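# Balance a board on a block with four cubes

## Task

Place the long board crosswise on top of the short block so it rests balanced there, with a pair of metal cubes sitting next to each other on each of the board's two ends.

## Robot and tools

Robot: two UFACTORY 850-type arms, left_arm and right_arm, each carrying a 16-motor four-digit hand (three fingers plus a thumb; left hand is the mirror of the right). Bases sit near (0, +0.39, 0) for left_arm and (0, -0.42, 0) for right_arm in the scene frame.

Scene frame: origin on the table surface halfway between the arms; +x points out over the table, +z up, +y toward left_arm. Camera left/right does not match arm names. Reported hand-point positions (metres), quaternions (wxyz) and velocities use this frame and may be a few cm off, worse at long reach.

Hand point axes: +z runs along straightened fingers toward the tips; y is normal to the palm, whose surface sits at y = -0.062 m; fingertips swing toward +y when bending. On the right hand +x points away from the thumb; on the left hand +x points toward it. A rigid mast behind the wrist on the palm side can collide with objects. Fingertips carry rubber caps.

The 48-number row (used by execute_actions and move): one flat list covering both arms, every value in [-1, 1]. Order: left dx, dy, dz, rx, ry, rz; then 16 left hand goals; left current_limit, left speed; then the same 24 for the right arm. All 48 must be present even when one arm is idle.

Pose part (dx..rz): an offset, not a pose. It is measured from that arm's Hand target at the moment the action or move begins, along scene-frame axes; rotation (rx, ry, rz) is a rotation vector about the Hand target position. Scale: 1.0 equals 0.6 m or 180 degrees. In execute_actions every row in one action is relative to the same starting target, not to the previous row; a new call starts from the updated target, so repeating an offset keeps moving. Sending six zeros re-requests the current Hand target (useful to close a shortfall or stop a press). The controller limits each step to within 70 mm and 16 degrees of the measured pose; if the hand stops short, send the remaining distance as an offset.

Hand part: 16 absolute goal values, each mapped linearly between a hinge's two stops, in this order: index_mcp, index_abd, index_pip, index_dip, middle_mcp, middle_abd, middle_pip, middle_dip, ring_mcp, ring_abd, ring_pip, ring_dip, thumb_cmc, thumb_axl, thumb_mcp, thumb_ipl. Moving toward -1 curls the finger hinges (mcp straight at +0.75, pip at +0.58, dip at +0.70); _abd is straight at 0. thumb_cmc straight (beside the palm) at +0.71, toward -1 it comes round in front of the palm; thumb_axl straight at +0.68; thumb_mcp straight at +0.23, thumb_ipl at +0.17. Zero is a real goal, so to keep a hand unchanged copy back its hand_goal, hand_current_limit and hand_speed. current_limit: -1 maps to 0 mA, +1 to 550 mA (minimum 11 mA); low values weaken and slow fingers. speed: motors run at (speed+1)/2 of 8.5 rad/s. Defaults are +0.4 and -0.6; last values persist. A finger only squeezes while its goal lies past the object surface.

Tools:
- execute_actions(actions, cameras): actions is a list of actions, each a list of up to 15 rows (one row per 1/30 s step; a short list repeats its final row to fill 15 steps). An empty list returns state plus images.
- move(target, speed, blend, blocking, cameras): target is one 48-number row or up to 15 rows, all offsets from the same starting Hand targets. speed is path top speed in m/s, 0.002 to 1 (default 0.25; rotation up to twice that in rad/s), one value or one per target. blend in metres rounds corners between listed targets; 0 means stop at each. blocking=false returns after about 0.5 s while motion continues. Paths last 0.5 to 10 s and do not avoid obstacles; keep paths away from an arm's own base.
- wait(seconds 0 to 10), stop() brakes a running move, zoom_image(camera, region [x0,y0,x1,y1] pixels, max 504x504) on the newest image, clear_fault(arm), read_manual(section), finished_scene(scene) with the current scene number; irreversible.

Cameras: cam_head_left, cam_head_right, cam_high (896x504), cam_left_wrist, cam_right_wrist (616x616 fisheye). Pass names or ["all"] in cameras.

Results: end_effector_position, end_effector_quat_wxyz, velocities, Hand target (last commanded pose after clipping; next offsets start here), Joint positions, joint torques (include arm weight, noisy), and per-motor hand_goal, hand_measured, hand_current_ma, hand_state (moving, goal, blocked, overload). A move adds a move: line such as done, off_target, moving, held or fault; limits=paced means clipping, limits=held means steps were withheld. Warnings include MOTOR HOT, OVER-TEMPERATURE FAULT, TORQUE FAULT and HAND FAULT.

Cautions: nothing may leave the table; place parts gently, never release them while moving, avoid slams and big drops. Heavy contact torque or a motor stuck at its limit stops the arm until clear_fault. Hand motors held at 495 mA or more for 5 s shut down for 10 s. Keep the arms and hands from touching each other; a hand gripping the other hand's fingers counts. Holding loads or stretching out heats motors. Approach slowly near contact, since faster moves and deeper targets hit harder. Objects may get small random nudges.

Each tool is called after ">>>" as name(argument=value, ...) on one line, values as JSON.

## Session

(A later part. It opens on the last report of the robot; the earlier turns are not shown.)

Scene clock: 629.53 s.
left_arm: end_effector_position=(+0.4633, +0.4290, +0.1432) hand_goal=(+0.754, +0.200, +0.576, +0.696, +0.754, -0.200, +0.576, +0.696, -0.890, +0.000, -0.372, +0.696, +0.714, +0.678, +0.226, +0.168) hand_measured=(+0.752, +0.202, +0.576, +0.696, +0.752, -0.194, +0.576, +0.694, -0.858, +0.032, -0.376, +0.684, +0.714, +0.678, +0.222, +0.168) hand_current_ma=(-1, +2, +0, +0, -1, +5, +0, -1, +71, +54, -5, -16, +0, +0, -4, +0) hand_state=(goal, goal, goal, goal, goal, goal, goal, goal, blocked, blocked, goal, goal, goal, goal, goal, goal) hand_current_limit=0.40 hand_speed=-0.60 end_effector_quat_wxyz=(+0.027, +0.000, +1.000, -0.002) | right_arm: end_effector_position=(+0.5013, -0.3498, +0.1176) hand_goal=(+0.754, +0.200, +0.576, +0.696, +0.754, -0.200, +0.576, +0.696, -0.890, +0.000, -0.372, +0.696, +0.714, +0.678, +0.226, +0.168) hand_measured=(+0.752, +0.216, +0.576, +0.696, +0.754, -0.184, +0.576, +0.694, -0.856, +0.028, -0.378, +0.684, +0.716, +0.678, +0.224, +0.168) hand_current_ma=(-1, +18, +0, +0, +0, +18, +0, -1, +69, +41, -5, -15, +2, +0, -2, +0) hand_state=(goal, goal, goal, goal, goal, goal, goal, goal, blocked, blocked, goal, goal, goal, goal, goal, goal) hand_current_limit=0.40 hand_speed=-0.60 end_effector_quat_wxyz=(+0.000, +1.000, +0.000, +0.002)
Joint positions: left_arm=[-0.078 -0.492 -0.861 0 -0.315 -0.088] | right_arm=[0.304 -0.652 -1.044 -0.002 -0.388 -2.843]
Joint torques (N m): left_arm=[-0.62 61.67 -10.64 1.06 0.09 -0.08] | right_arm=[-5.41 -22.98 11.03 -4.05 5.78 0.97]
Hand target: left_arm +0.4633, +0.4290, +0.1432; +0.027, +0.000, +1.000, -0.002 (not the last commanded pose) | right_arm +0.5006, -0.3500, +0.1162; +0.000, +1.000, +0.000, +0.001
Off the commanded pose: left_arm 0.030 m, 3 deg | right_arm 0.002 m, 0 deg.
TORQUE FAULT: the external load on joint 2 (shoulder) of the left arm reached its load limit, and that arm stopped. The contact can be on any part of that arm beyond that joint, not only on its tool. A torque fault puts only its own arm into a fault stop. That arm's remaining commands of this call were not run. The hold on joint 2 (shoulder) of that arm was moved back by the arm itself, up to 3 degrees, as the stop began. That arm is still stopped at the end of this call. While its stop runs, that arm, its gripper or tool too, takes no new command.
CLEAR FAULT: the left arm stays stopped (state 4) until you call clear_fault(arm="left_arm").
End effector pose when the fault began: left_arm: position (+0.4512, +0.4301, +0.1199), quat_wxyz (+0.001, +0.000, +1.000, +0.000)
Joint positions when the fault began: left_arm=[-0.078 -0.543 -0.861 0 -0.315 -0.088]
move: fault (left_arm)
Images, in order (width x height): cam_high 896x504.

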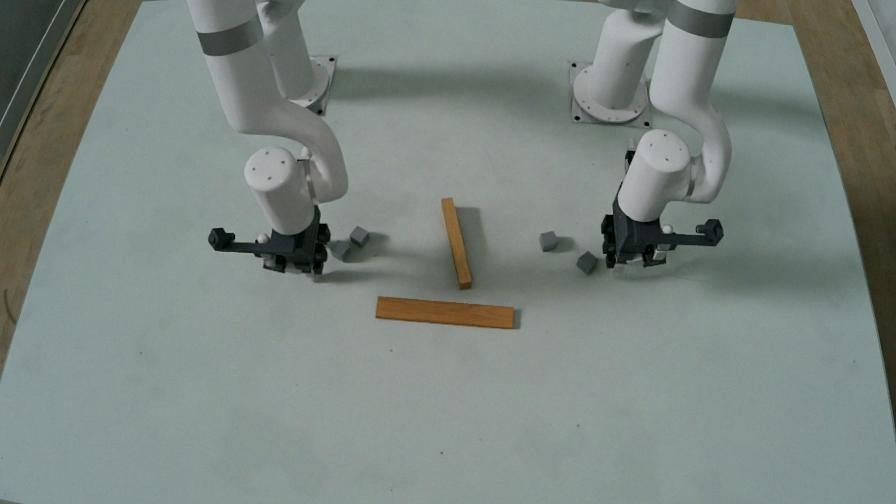

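>>> clear_fault(arm="left_arm")

>>> move(target=[0,0,0.05,0,0,0, 0.754,0.25,0.576,0.696, 0.754,-0.25,0.576,0.696, -0.85,0.03,-0.372,0.696, 0.714,0.678,0.226,0.168, 0.4,-0.6, 0,0.0,0.1,0,0,0, 0.754,0.25,0.576,0.696, 0.754,-0.25,0.576,0.696, -0.85,0.03,-0.372,0.696, 0.714,0.678,0.226,0.168, 0.4,-0.6], speed=0.1)

Scene clock: 639.77 s.
left_arm: end_effector_position=(+0.4633, +0.4290, +0.1432) hand_goal=(+0.754, +0.200, +0.576, +0.696, +0.754, -0.200, +0.576, +0.696, -0.890, +0.000, -0.372, +0.696, +0.714, +0.678, +0.226, +0.168) hand_measured=(+0.752, +0.202, +0.576, +0.696, +0.752, -0.194, +0.576, +0.694, -0.858, +0.032, -0.376, +0.684, +0.714, +0.678, +0.222, +0.168) hand_current_ma=(-1, +2, +0, +0, -1, +5, +0, -1, +71, +54, -5, -16, +0, +0, -4, +0) hand_state=(goal, goal, goal, goal, goal, goal, goal, goal, blocked, blocked, goal, goal, goal, goal, goal, goal) hand_current_limit=0.40 hand_speed=-0.60 end_effector_quat_wxyz=(+0.027, +0.000, +1.000, -0.002) | right_arm: end_effector_position=(+0.5013, -0.3498, +0.1176) hand_goal=(+0.754, +0.200, +0.576, +0.696, +0.754, -0.200, +0.576, +0.696, -0.890, +0.000, -0.372, +0.696, +0.714, +0.678, +0.226, +0.168) hand_measured=(+0.752, +0.216, +0.576, +0.696, +0.754, -0.184, +0.576, +0.694, -0.856, +0.028, -0.378, +0.684, +0.716, +0.678, +0.224, +0.168) hand_current_ma=(-1, +18, +0, +0, +0, +18, +0, -1, +69, +41, -5, -15, +2, +0, -2, +0) hand_state=(goal, goal, goal, goal, goal, goal, goal, goal, blocked, blocked, goal, goal, goal, goal, goal, goal) hand_current_limit=0.40 hand_speed=-0.60 end_effector_quat_wxyz=(+0.000, +1.000, +0.000, +0.002)
Joint positions: left_arm=[-0.078 -0.492 -0.861 0 -0.315 -0.088] | right_arm=[0.304 -0.652 -1.044 -0.002 -0.388 -2.843]
Joint torques (N m): left_arm=[-1.46 61.14 -10.8 0.69 0.17 -0.07] | right_arm=[-7.16 -23.57 10.24 -3.01 2.56 0.66]
Hand target: left_arm +0.4633, +0.4290, +0.1432; +0.027, +0.000, +1.000, -0.002 (not the last commanded pose) | right_arm +0.5006, -0.3500, +0.1162; +0.000, +1.000, +0.000, +0.001
Off the commanded pose: left_arm 0.030 m, 3 deg | right_arm 0.002 m, 0 deg.
TORQUE FAULT, CONTINUED: the left arm's stop, for the torque fault of joint 2 (shoulder) that an earlier result reported, is over. The call counts as one of the actions that you can send in this scene. The hold on joint 2 (shoulder) of that arm was moved back by the arm itself, up to 3 degrees, as the stop began. That arm's target is now where it stood when the stop ended, not its last command. That arm keeps its grip as last carried out and accepts commands again: back off and push less far.
CLEAR FAULT: your call cleared the left arm's torque fault. If a joint's load stays at its limit, that arm stops again at once.

Scene clock: 640.87 s.
left_arm: end_effector_position=(+0.4633, +0.4290, +0.1732) hand_goal=(+0.754, +0.250, +0.576, +0.696, +0.754, -0.250, +0.576, +0.696, -0.850, +0.030, -0.372, +0.696, +0.714, +0.678, +0.226, +0.168) hand_measured=(+0.752, +0.244, +0.576, +0.696, +0.752, -0.244, +0.576, +0.694, -0.850, +0.040, -0.378, +0.690, +0.714, +0.678, +0.222, +0.168) hand_current_ma=(-1, -5, +0, +0, -1, +6, +0, -1, +1, +11, -7, -8, +0, +0, -4, +0) hand_state=(goal, goal, goal, goal, goal, goal, goal, goal, goal, goal, goal, goal, goal, goal, goal, goal) hand_current_limit=0.40 hand_speed=-0.60 end_effector_quat_wxyz=(+0.027, +0.000, +1.000, -0.002) | right_arm: end_effector_position=(+0.5006, -0.3501, +0.1762) hand_goal=(+0.754, +0.250, +0.576, +0.696, +0.754, -0.250, +0.576, +0.696, -0.850, +0.030, -0.372, +0.696, +0.714, +0.678, +0.226, +0.168) hand_measured=(+0.754, +0.246, +0.576, +0.696, +0.754, -0.244, +0.576, +0.694, -0.850, +0.040, -0.380, +0.688, +0.716, +0.678, +0.224, +0.168) hand_current_ma=(+0, -3, +0, +0, +0, +4, +0, -1, +0, +8, -8, -8, +2, +0, -2, +0) hand_state=(goal, goal, goal, goal, goal, goal, goal, goal, goal, goal, goal, goal, goal, goal, goal, goal) hand_current_limit=0.40 hand_speed=-0.60 end_effector_quat_wxyz=(+0.000, +1.000, +0.000, +0.001)
Joint positions: left_arm=[-0.078 -0.431 -0.864 0 -0.379 -0.088] | right_arm=[0.304 -0.544 -1.045 -0.001 -0.5 -2.844]
Joint torques (N m): left_arm=[0.08 61.49 -25.41 0.42 -2.17 -0.93] | right_arm=[-3.83 61.48 -17.11 4.1 -2.18 -1.09]
Hand target: left_arm +0.4633, +0.4290, +0.1732; +0.027, +0.000, +1.000, -0.002 | right_arm +0.5006, -0.3500, +0.1762; +0.000, +1.000, +0.000, +0.001
Off the commanded pose: left_arm 0.000 m, 0 deg | right_arm 0.000 m, 0 deg.
move: done

>>> move(target=[-0.022,0.035,0.045,0,0.0172,0, 0.754,0.25,0.576,0.696, 0.754,-0.25,0.576,0.696, -0.85,0.03,-0.372,0.696, 0.714,0.678,0.226,0.168, 0.4,-0.6, 0.172,0.467,-0.0353,0,0,-0.0072, 0.754,0.25,0.576,0.696, 0.754,-0.25,0.576,0.696, -0.85,0.03,-0.372,0.696, 0.714,0.678,0.226,0.168, 0.4,-0.6], speed=0.2, cameras=["all"])

>>> zoom_image(camera="cam_right_wrist", region=[180, 140, 400, 360])

>>> zoom_image(camera="cam_head_right", region=[400, 140, 520, 260])

>>> zoom_image(camera="cam_high", region=[370, 240, 530, 400])

Scene clock: 657.70 s.
left_arm: end_effector_position=(+0.4501, +0.4500, +0.2002) hand_goal=(+0.754, +0.250, +0.576, +0.696, +0.754, -0.250, +0.576, +0.696, -0.850, +0.030, -0.372, +0.696, +0.714, +0.678, +0.226, +0.168) hand_measured=(+0.752, +0.244, +0.576, +0.696, +0.752, -0.244, +0.576, +0.694, -0.850, +0.040, -0.378, +0.690, +0.714, +0.678, +0.222, +0.168) hand_current_ma=(-1, -5, +0, +0, -1, +6, +0, -1, +1, +11, -7, -8, +0, +0, -4, +0) hand_state=(goal, goal, goal, goal, goal, goal, goal, goal, goal, goal, goal, goal, goal, goal, goal, goal) hand_current_limit=0.40 hand_speed=-0.60 end_effector_quat_wxyz=(+0.000, +0.000, +1.000, -0.002) | right_arm: end_effector_position=(+0.6038, -0.0699, +0.1551) hand_goal=(+0.754, +0.250, +0.576, +0.696, +0.754, -0.250, +0.576, +0.696, -0.850, +0.030, -0.372, +0.696, +0.714, +0.678, +0.226, +0.168) hand_measured=(+0.754, +0.246, +0.576, +0.696, +0.754, -0.244, +0.576, +0.694, -0.850, +0.040, -0.380, +0.688, +0.716, +0.678, +0.224, +0.168) hand_current_ma=(+0, -3, +0, +0, +0, +4, +0, -1, +0, +8, -8, -8, +1, +0, -2, +0) hand_state=(goal, goal, goal, goal, goal, goal, goal, goal, goal, goal, goal, goal, goal, goal, goal, goal) hand_current_limit=0.40 hand_speed=-0.60 end_effector_quat_wxyz=(+0.000, +1.000, -0.011, +0.001)
Joint positions: left_arm=[-0.034 -0.376 -0.864 -0.01 -0.487 -0.035] | right_arm=[0.621 -1.071 -1.903 -0.001 -0.831 -2.504]
Joint torques (N m): left_arm=[13.11 59.17 -26.56 -2.91 -2.06 1.69] | right_arm=[9.96 55.25 -19.87 -2.96 -2.36 0.93]
Hand target: left_arm +0.4501, +0.4500, +0.2002; +0.000, +0.000, +1.000, -0.002 | right_arm +0.6038, -0.0698, +0.1550; +0.000, +1.000, -0.011, +0.001
Off the commanded pose: left_arm 0.000 m, 0 deg | right_arm 0.000 m, 0 deg.
move: done

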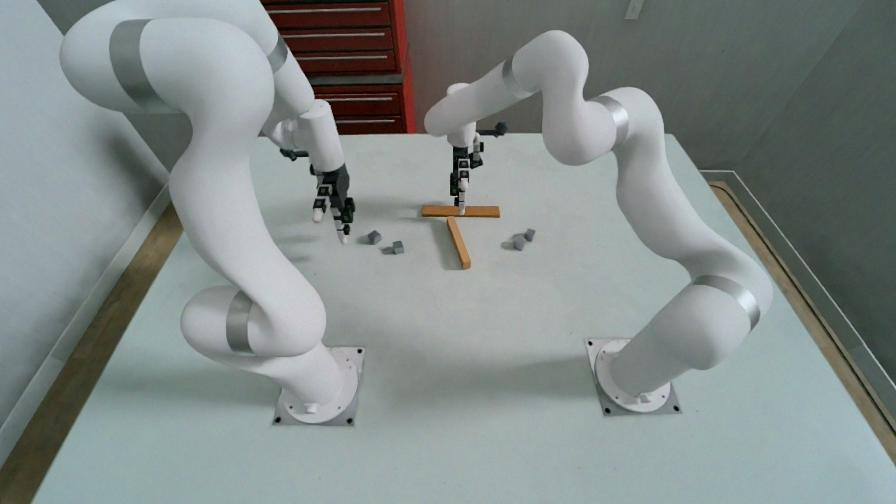

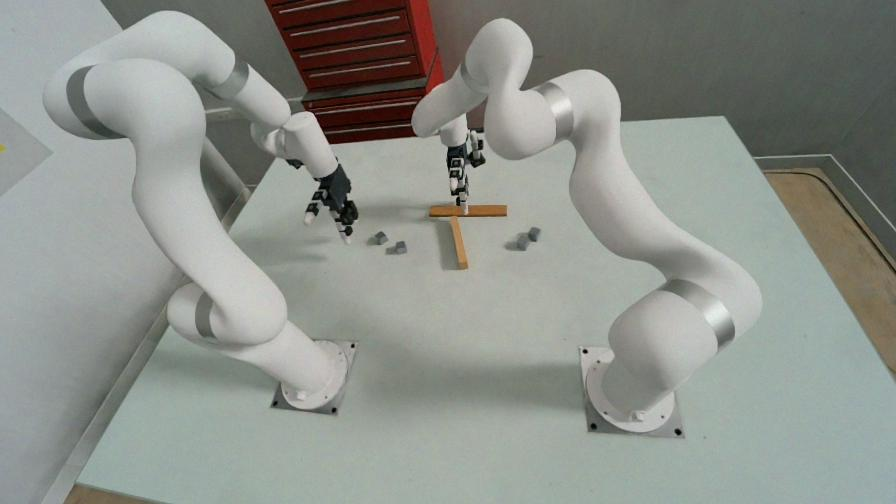

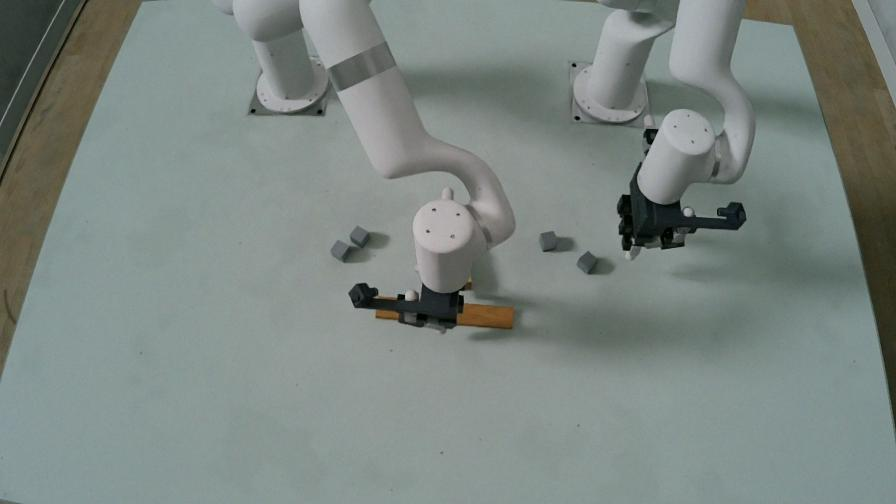

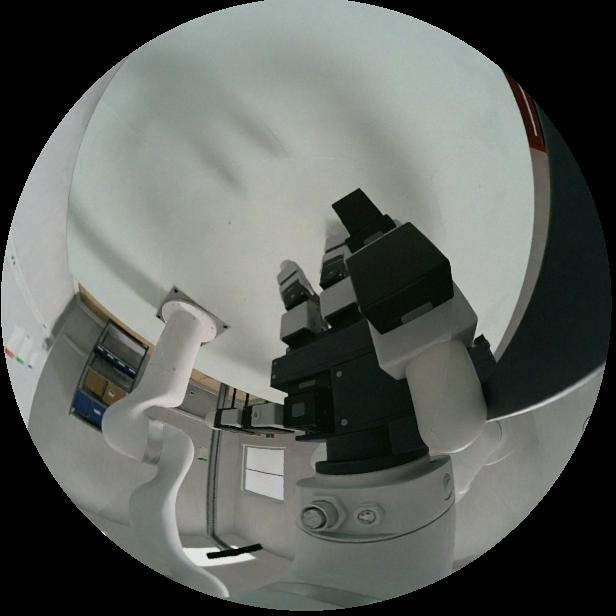

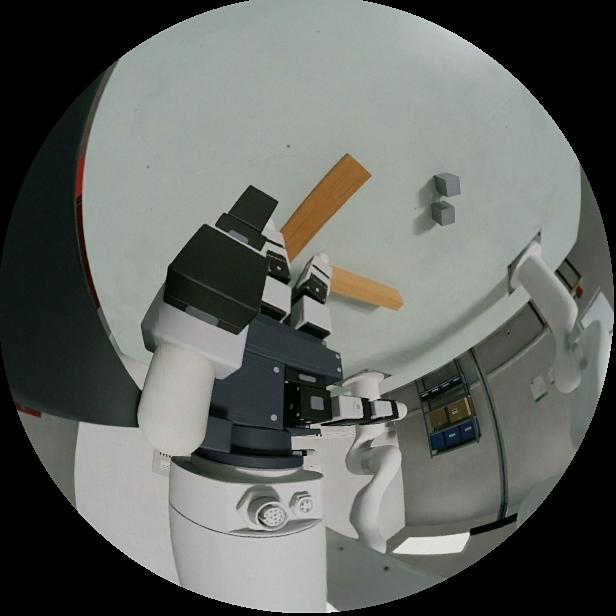

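Scaled by 2.291 from the camera's 616x616 image, which has a finer 880x880 frame.

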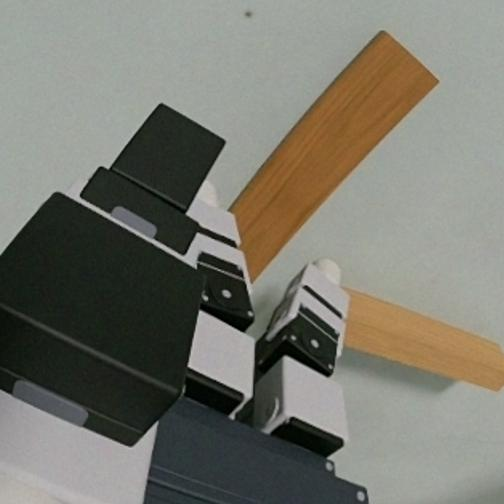

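Scaled by 4.200.

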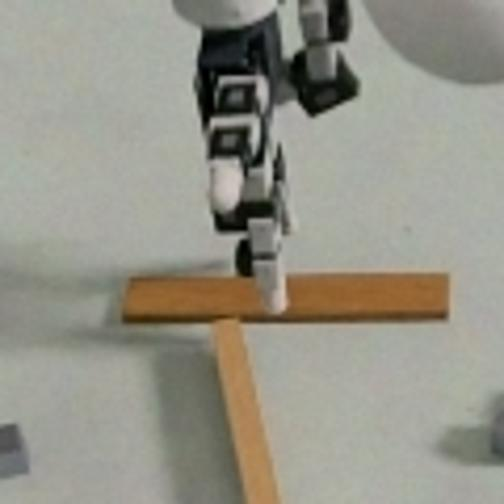

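Scaled by 3.150.

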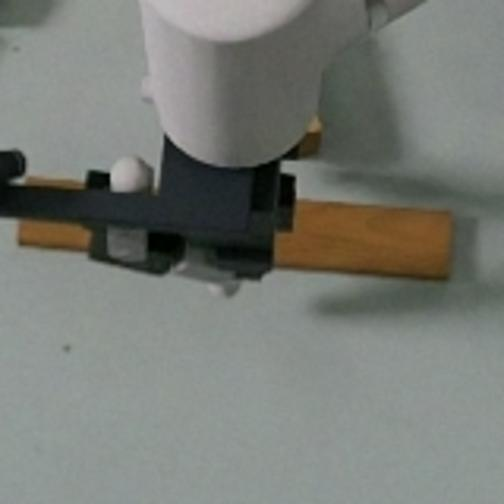

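>>> move(target=[[0,0,0,0,0,0, 0.754,0.25,0.576,0.696, 0.754,-0.25,0.576,0.696, -0.85,0.03,-0.372,0.696, 0.714,0.678,0.226,0.168, 0.4,-0.6, -0.003,0,-0.0543,0,0,0, 0.754,0.25,0.576,0.696, 0.754,-0.25,0.576,0.696, -0.85,0.03,-0.372,0.696, 0.714,0.678,0.226,0.168, 0.3,-0.8],[0,0,0,0,0,0, 0.754,0.25,0.576,0.696, 0.754,-0.25,0.576,0.696, -0.85,0.03,-0.372,0.696, 0.714,0.678,0.226,0.168, 0.4,-0.6, -0.003,0,-0.0543,0,0,0, 0.754,0.0,0.576,0.696, 0.754,0.0,0.576,0.696, -0.85,0.03,-0.372,0.696, 0.714,0.678,0.226,0.168, 0.3,-0.8]], speed=0.06, cameras=["cam_high","cam_head_right","cam_head_left","cam_right_wrist"])

>>> zoom_image(camera="cam_right_wrist", region=[180, 140, 400, 360])

>>> zoom_image(camera="cam_head_right", region=[400, 140, 520, 260])

>>> zoom_image(camera="cam_high", region=[370, 240, 530, 400])

Scene clock: 696.77 s.
left_arm: end_effector_position=(+0.4501, +0.4500, +0.2002) hand_goal=(+0.754, +0.250, +0.576, +0.696, +0.754, -0.250, +0.576, +0.696, -0.850, +0.030, -0.372, +0.696, +0.714, +0.678, +0.226, +0.168) hand_measured=(+0.752, +0.244, +0.576, +0.696, +0.752, -0.244, +0.576, +0.694, -0.850, +0.040, -0.378, +0.690, +0.714, +0.678, +0.222, +0.168) hand_current_ma=(-1, -5, +0, +0, -1, +6, +0, -1, +1, +11, -7, -8, +0, +0, -4, +0) hand_state=(goal, goal, goal, goal, goal, goal, goal, goal, goal, goal, goal, goal, goal, goal, goal, goal) hand_current_limit=0.40 hand_speed=-0.60 end_effector_quat_wxyz=(+0.000, +0.000, +1.000, -0.002) | right_arm: end_effector_position=(+0.6020, -0.0698, +0.1225) hand_goal=(+0.754, +0.000, +0.576, +0.696, +0.754, +0.000, +0.576, +0.696, -0.850, +0.030, -0.372, +0.696, +0.714, +0.678, +0.226, +0.168) hand_measured=(+0.754, +0.096, +0.576, +0.696, +0.754, -0.102, +0.576, +0.694, -0.850, +0.040, -0.380, +0.688, +0.716, +0.678, +0.224, +0.168) hand_current_ma=(+0, +224, +0, +0, +0, -245, +0, -1, +0, +8, -8, -8, +1, +0, -2, +0) hand_state=(goal, blocked, goal, goal, goal, blocked, goal, goal, goal, goal, goal, goal, goal, goal, goal, goal) hand_current_limit=0.30 hand_speed=-0.80 end_effector_quat_wxyz=(+0.000, +1.000, -0.011, +0.001)
Joint positions: left_arm=[-0.034 -0.376 -0.864 -0.01 -0.487 -0.035] | right_arm=[0.623 -1.11 -1.896 -0.001 -0.785 -2.503]
Joint torques (N m): left_arm=[11.21 58.72 -25.91 -3.26 -2.1 1.73] | right_arm=[8.18 57.75 -19.75 -2.54 1.39 0.91]
Hand target: left_arm +0.4501, +0.4500, +0.2002; +0.000, +0.000, +1.000, -0.002 | right_arm +0.6020, -0.0698, +0.1225; +0.000, +1.000, -0.011, +0.001
Off the commanded pose: left_arm 0.000 m, 0 deg | right_arm 0.000 m, 0 deg.
move: done
Images, in order (width x height): cam_head_left 896x504, cam_head_right 896x504, cam_high 896x504, cam_right_wrist 616x616.

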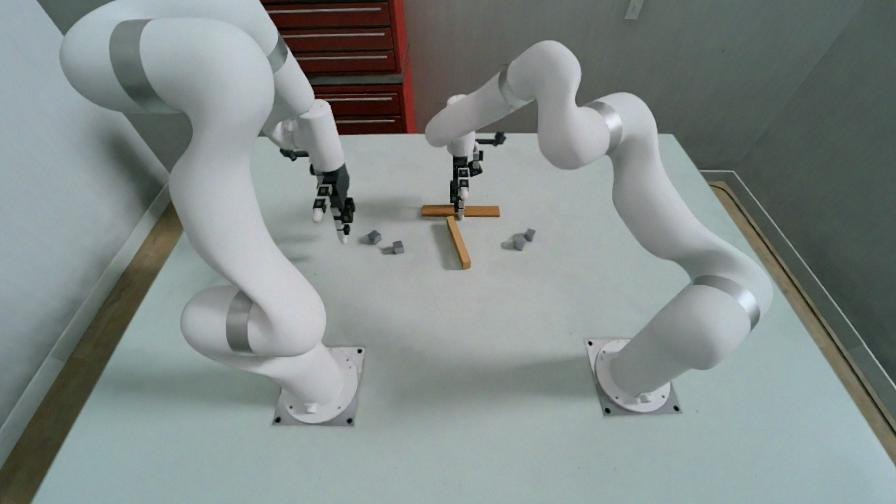

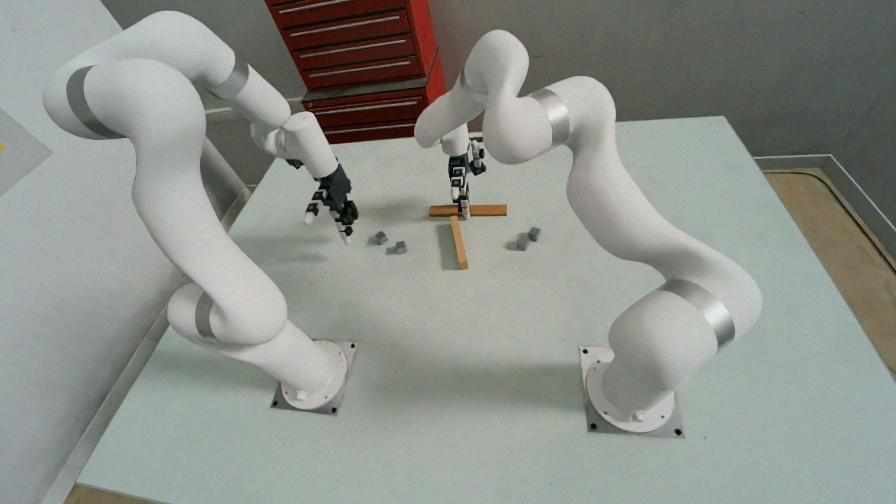

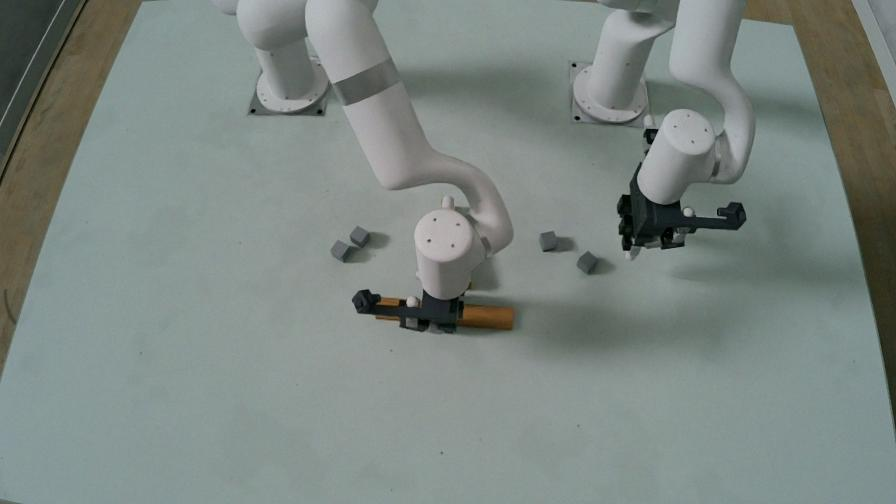

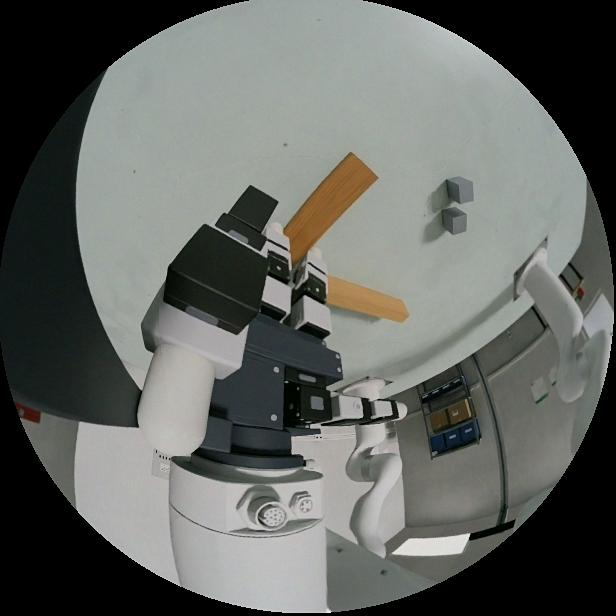

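Scaled by 2.291 from the camera's 616x616 image, which has a finer 880x880 frame.

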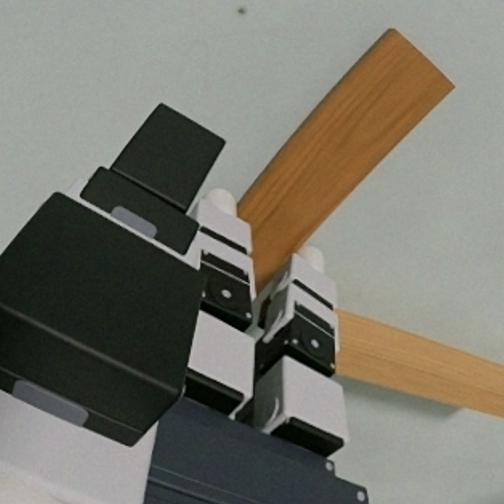

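Scaled by 4.200.

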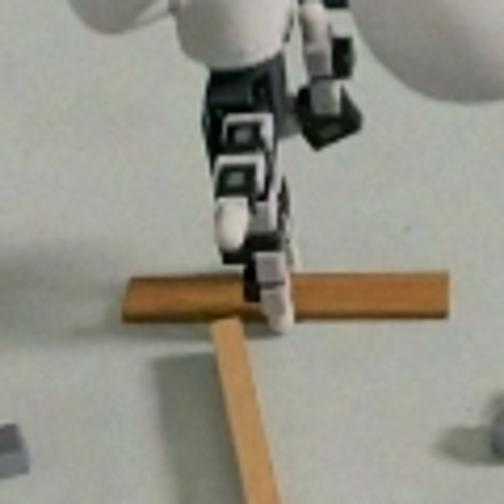

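Scaled by 3.150.

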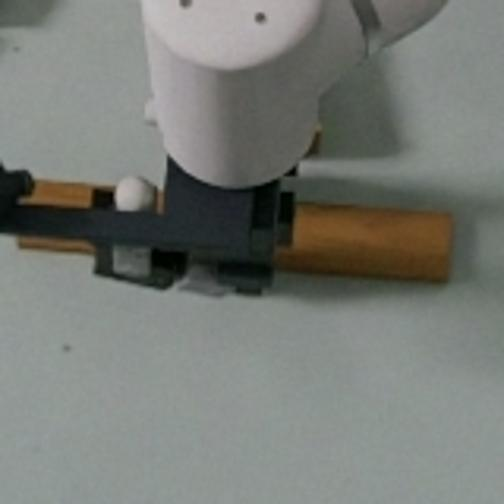

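>>> move(target=[0,0,0,0,0,0, 0.754,0.25,0.576,0.696, 0.754,-0.25,0.576,0.696, -0.85,0.03,-0.372,0.696, 0.714,0.678,0.226,0.168, 0.4,-0.6, 0,0,0.12,0,0,0, 0.754,0.0,0.576,0.696, 0.754,0.0,0.576,0.696, -0.85,0.03,-0.372,0.696, 0.714,0.678,0.226,0.168, 0.3,-0.8], speed=0.06, cameras=["cam_high","cam_head_right","cam_head_left","cam_right_wrist"])

>>> zoom_image(camera="cam_right_wrist", region=[180, 140, 400, 360])

>>> zoom_image(camera="cam_head_right", region=[400, 140, 520, 260])

>>> zoom_image(camera="cam_high", region=[370, 240, 530, 400])

Scene clock: 708.10 s.
left_arm: end_effector_position=(+0.4501, +0.4500, +0.2002) hand_goal=(+0.754, +0.250, +0.576, +0.696, +0.754, -0.250, +0.576, +0.696, -0.850, +0.030, -0.372, +0.696, +0.714, +0.678, +0.226, +0.168) hand_measured=(+0.752, +0.244, +0.576, +0.696, +0.752, -0.244, +0.576, +0.694, -0.850, +0.040, -0.378, +0.690, +0.714, +0.678, +0.222, +0.168) hand_current_ma=(-1, -5, +0, +0, -1, +6, +0, -1, +1, +11, -7, -8, +0, +0, -4, +0) hand_state=(goal, goal, goal, goal, goal, goal, goal, goal, goal, goal, goal, goal, goal, goal, goal, goal) hand_current_limit=0.40 hand_speed=-0.60 end_effector_quat_wxyz=(+0.000, +0.000, +1.000, -0.002) | right_arm: end_effector_position=(+0.6020, -0.0698, +0.1944) hand_goal=(+0.754, +0.000, +0.576, +0.696, +0.754, +0.000, +0.576, +0.696, -0.850, +0.030, -0.372, +0.696, +0.714, +0.678, +0.226, +0.168) hand_measured=(+0.754, +0.096, +0.576, +0.696, +0.754, -0.102, +0.576, +0.694, -0.850, +0.040, -0.380, +0.688, +0.716, +0.678, +0.224, +0.168) hand_current_ma=(+0, +224, +0, +0, +0, -245, +0, -1, +0, +8, -8, -8, +1, +0, -2, +0) hand_state=(goal, blocked, goal, goal, goal, blocked, goal, goal, goal, goal, goal, goal, goal, goal, goal, goal) hand_current_limit=0.30 hand_speed=-0.80 end_effector_quat_wxyz=(+0.000, +1.000, -0.011, +0.001)
Joint positions: left_arm=[-0.034 -0.376 -0.864 -0.01 -0.487 -0.035] | right_arm=[0.623 -1.019 -1.904 -0.001 -0.884 -2.503]
Joint torques (N m): left_arm=[12.04 59.81 -25.41 -2.86 -2.13 1.67] | right_arm=[-3.62 84.22 -20.26 4.41 -2.45 -1.14]
Hand target: left_arm +0.4501, +0.4500, +0.2002; +0.000, +0.000, +1.000, -0.002 | right_arm +0.6020, -0.0698, +0.1945; +0.000, +1.000, -0.011, +0.001
Off the commanded pose: left_arm 0.000 m, 0 deg | right_arm 0.000 m, 0 deg.
move: done
Images, in order (width x height): cam_head_left 896x504, cam_head_right 896x504, cam_high 896x504, cam_right_wrist 616x616.

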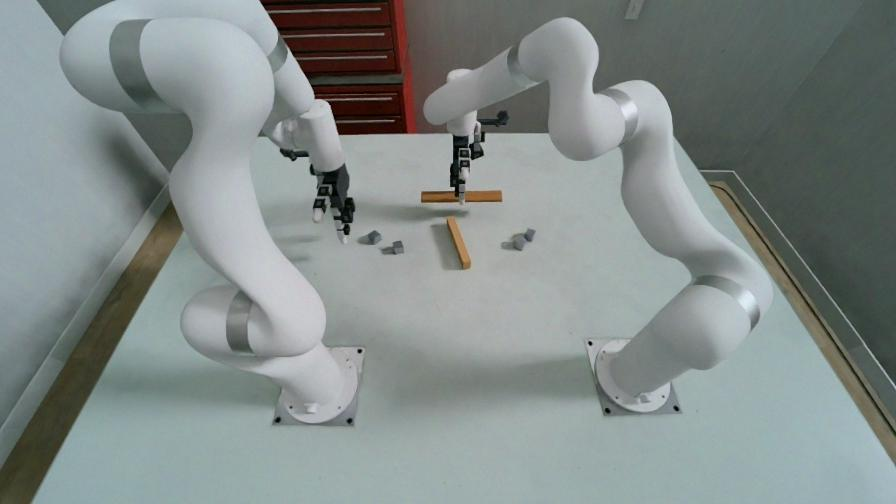

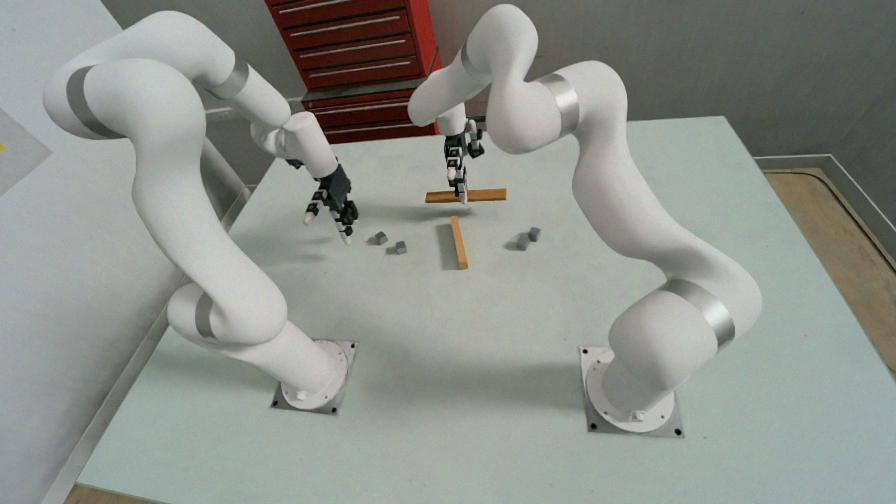

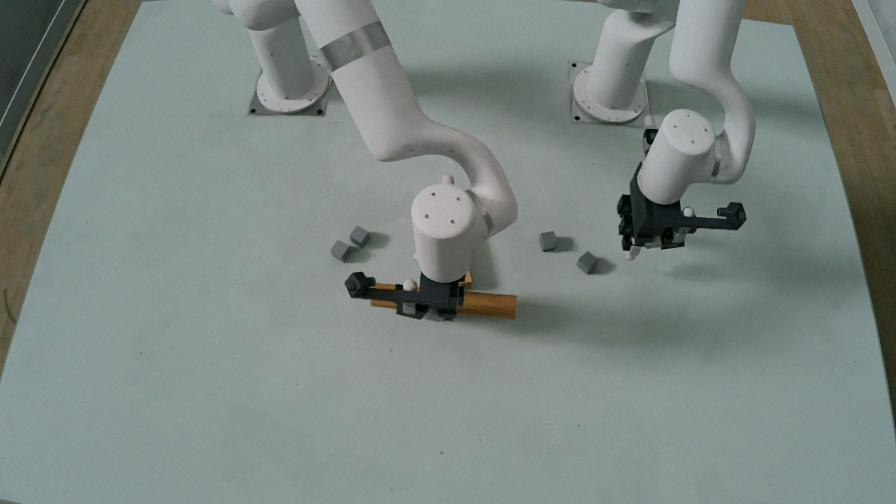

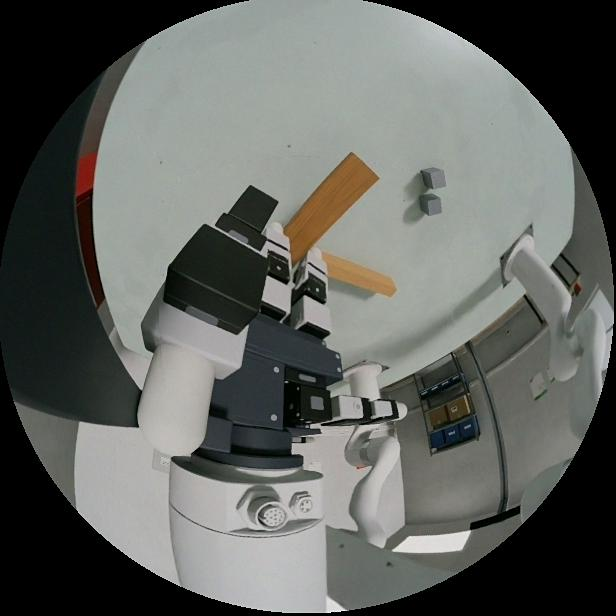

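Scaled by 2.291 from the camera's 616x616 image, which has a finer 880x880 frame.

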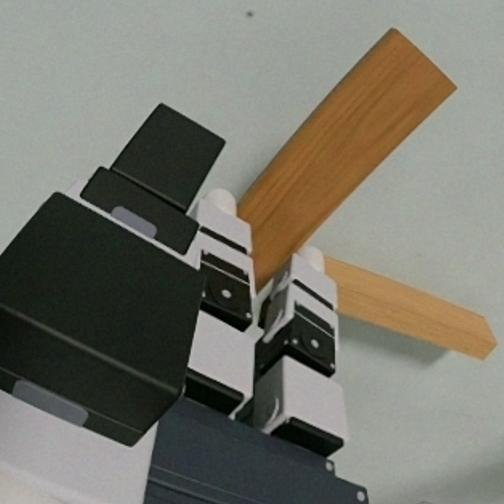

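Scaled by 4.200.

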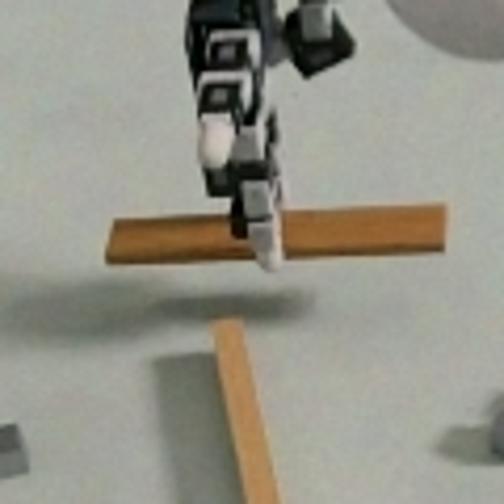

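Scaled by 3.150.

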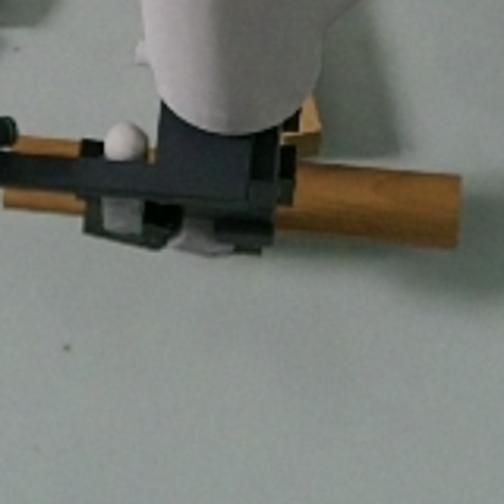

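>>> move(target=[0,0,0,0,0,0, 0.754,0.25,0.576,0.696, 0.754,-0.25,0.576,0.696, -0.85,0.03,-0.372,0.696, 0.714,0.678,0.226,0.168, 0.4,-0.6, -0.2168,0.0272,0,0,0,0.0894, 0.754,0.0,0.576,0.696, 0.754,0.0,0.576,0.696, -0.85,0.03,-0.372,0.696, 0.714,0.678,0.226,0.168, 0.3,-0.8], speed=0.08, cameras=["cam_high","cam_head_right","cam_head_left","cam_right_wrist"])

>>> zoom_image(camera="cam_right_wrist", region=[180, 140, 400, 360])

>>> zoom_image(camera="cam_head_right", region=[390, 160, 530, 300])

>>> zoom_image(camera="cam_head_left", region=[390, 160, 530, 300])

>>> zoom_image(camera="cam_high", region=[370, 180, 530, 340])

Scene clock: 740.37 s.
left_arm: end_effector_position=(+0.4501, +0.4500, +0.2002) hand_goal=(+0.754, +0.250, +0.576, +0.696, +0.754, -0.250, +0.576, +0.696, -0.850, +0.030, -0.372, +0.696, +0.714, +0.678, +0.226, +0.168) hand_measured=(+0.752, +0.244, +0.576, +0.696, +0.752, -0.244, +0.576, +0.694, -0.850, +0.040, -0.378, +0.690, +0.714, +0.678, +0.222, +0.168) hand_current_ma=(-1, -5, +0, +0, -1, +6, +0, -1, +1, +11, -7, -8, +0, +0, -4, +0) hand_state=(goal, goal, goal, goal, goal, goal, goal, goal, goal, goal, goal, goal, goal, goal, goal, goal) hand_current_limit=0.40 hand_speed=-0.60 end_effector_quat_wxyz=(+0.000, +0.000, +1.000, -0.002) | right_arm: end_effector_position=(+0.4720, -0.0535, +0.1945) hand_goal=(+0.754, +0.000, +0.576, +0.696, +0.754, +0.000, +0.576, +0.696, -0.850, +0.030, -0.372, +0.696, +0.714, +0.678, +0.226, +0.168) hand_measured=(+0.754, +0.096, +0.576, +0.696, +0.754, -0.102, +0.576, +0.694, -0.850, +0.040, -0.380, +0.688, +0.716, +0.678, +0.224, +0.168) hand_current_ma=(+0, +224, +0, +0, +0, -245, +0, -1, +0, +8, -8, -8, +1, +0, -2, +0) hand_state=(goal, blocked, goal, goal, goal, blocked, goal, goal, goal, goal, goal, goal, goal, goal, goal, goal) hand_current_limit=0.30 hand_speed=-0.80 end_effector_quat_wxyz=(+0.000, +0.992, +0.129, +0.001)
Joint positions: left_arm=[-0.034 -0.376 -0.864 -0.01 -0.487 -0.035] | right_arm=[0.785 -0.748 -1.432 -0.002 -0.683 -2.621]
Joint torques (N m): left_arm=[11.6 58.73 -26.42 -2.85 -2.16 1.72] | right_arm=[10.85 73.64 -10.62 1.35 2.24 -1.08]
Hand target: left_arm +0.4501, +0.4500, +0.2002; +0.000, +0.000, +1.000, -0.002 | right_arm +0.4719, -0.0535, +0.1945; +0.000, +0.992, +0.129, +0.001
Off the commanded pose: left_arm 0.000 m, 0 deg | right_arm 0.000 m, 0 deg.
move: done
Images, in order (width x height): cam_head_left 896x504, cam_head_right 896x504, cam_high 896x504, cam_right_wrist 616x616.

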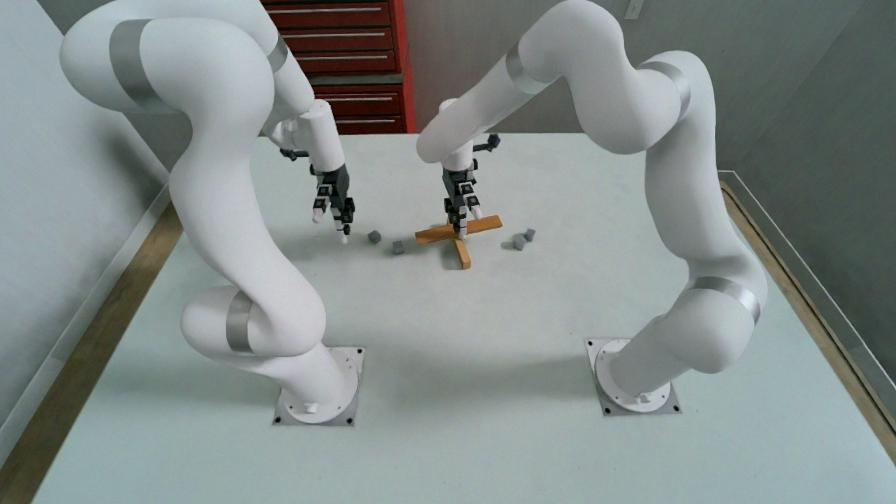

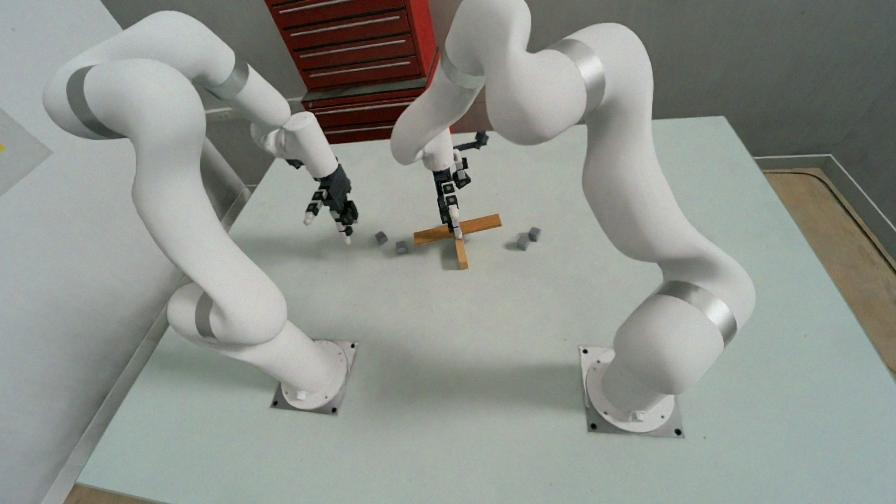

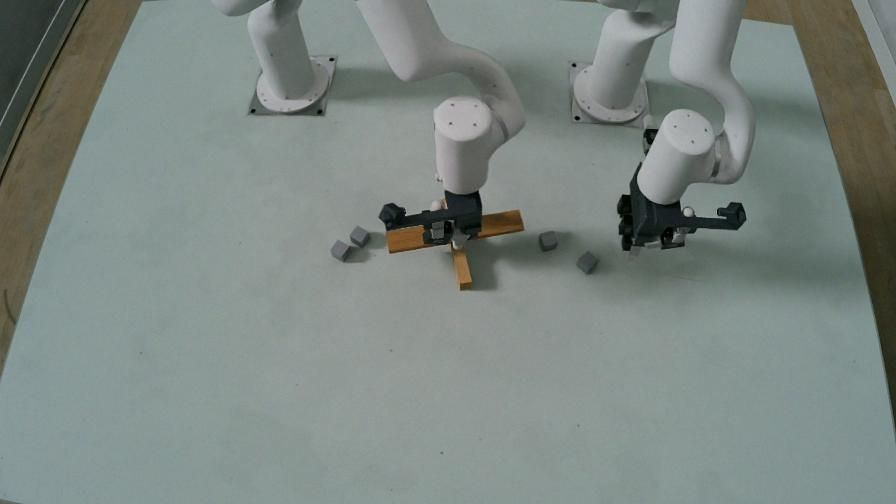

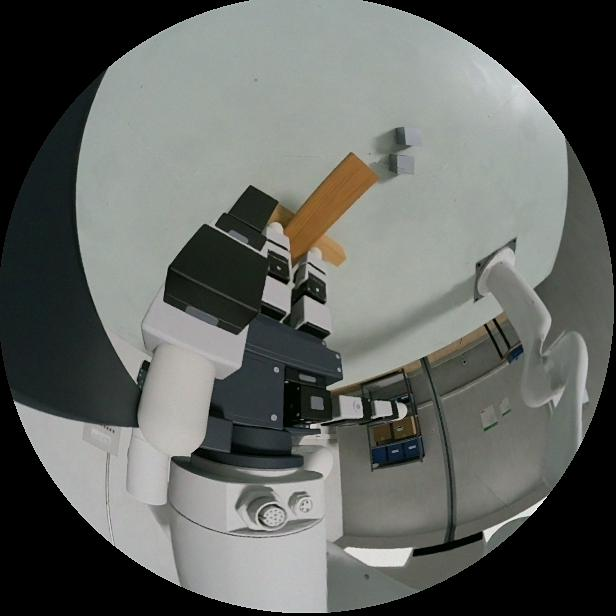

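Scaled by 2.291 from the camera's 616x616 image, which has a finer 880x880 frame.

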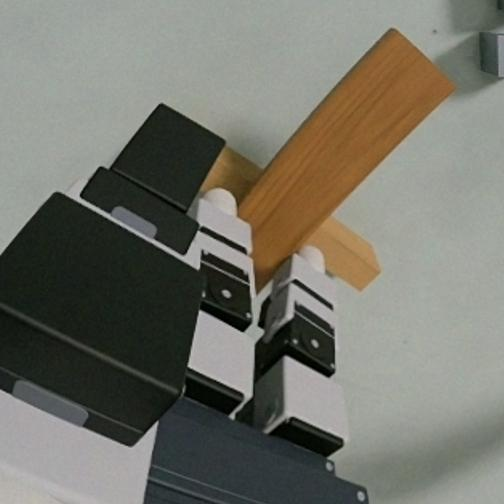

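Scaled by 3.600.

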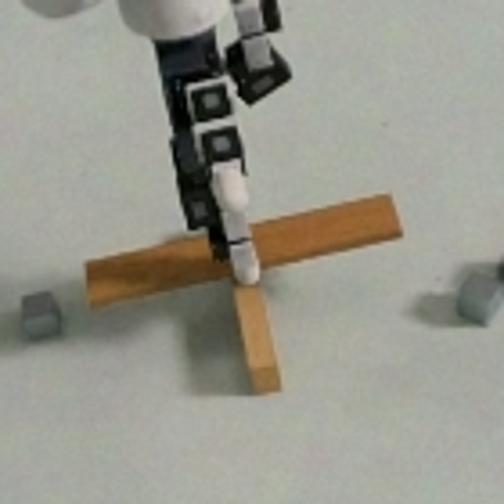

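Scaled by 3.600.

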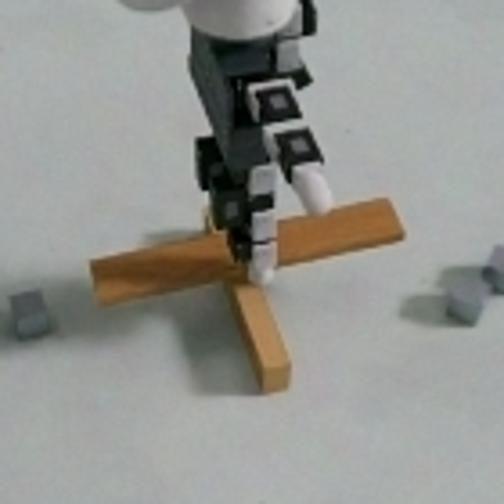

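Scaled by 3.150.

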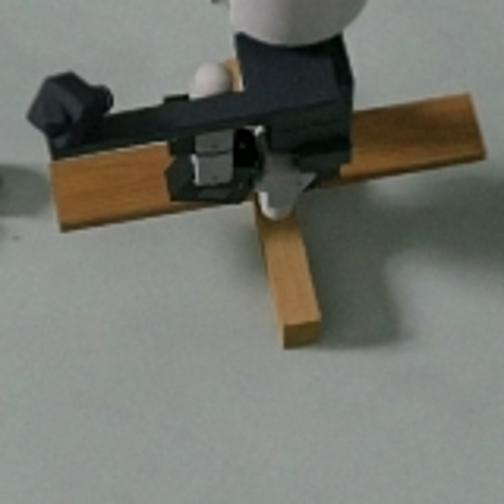

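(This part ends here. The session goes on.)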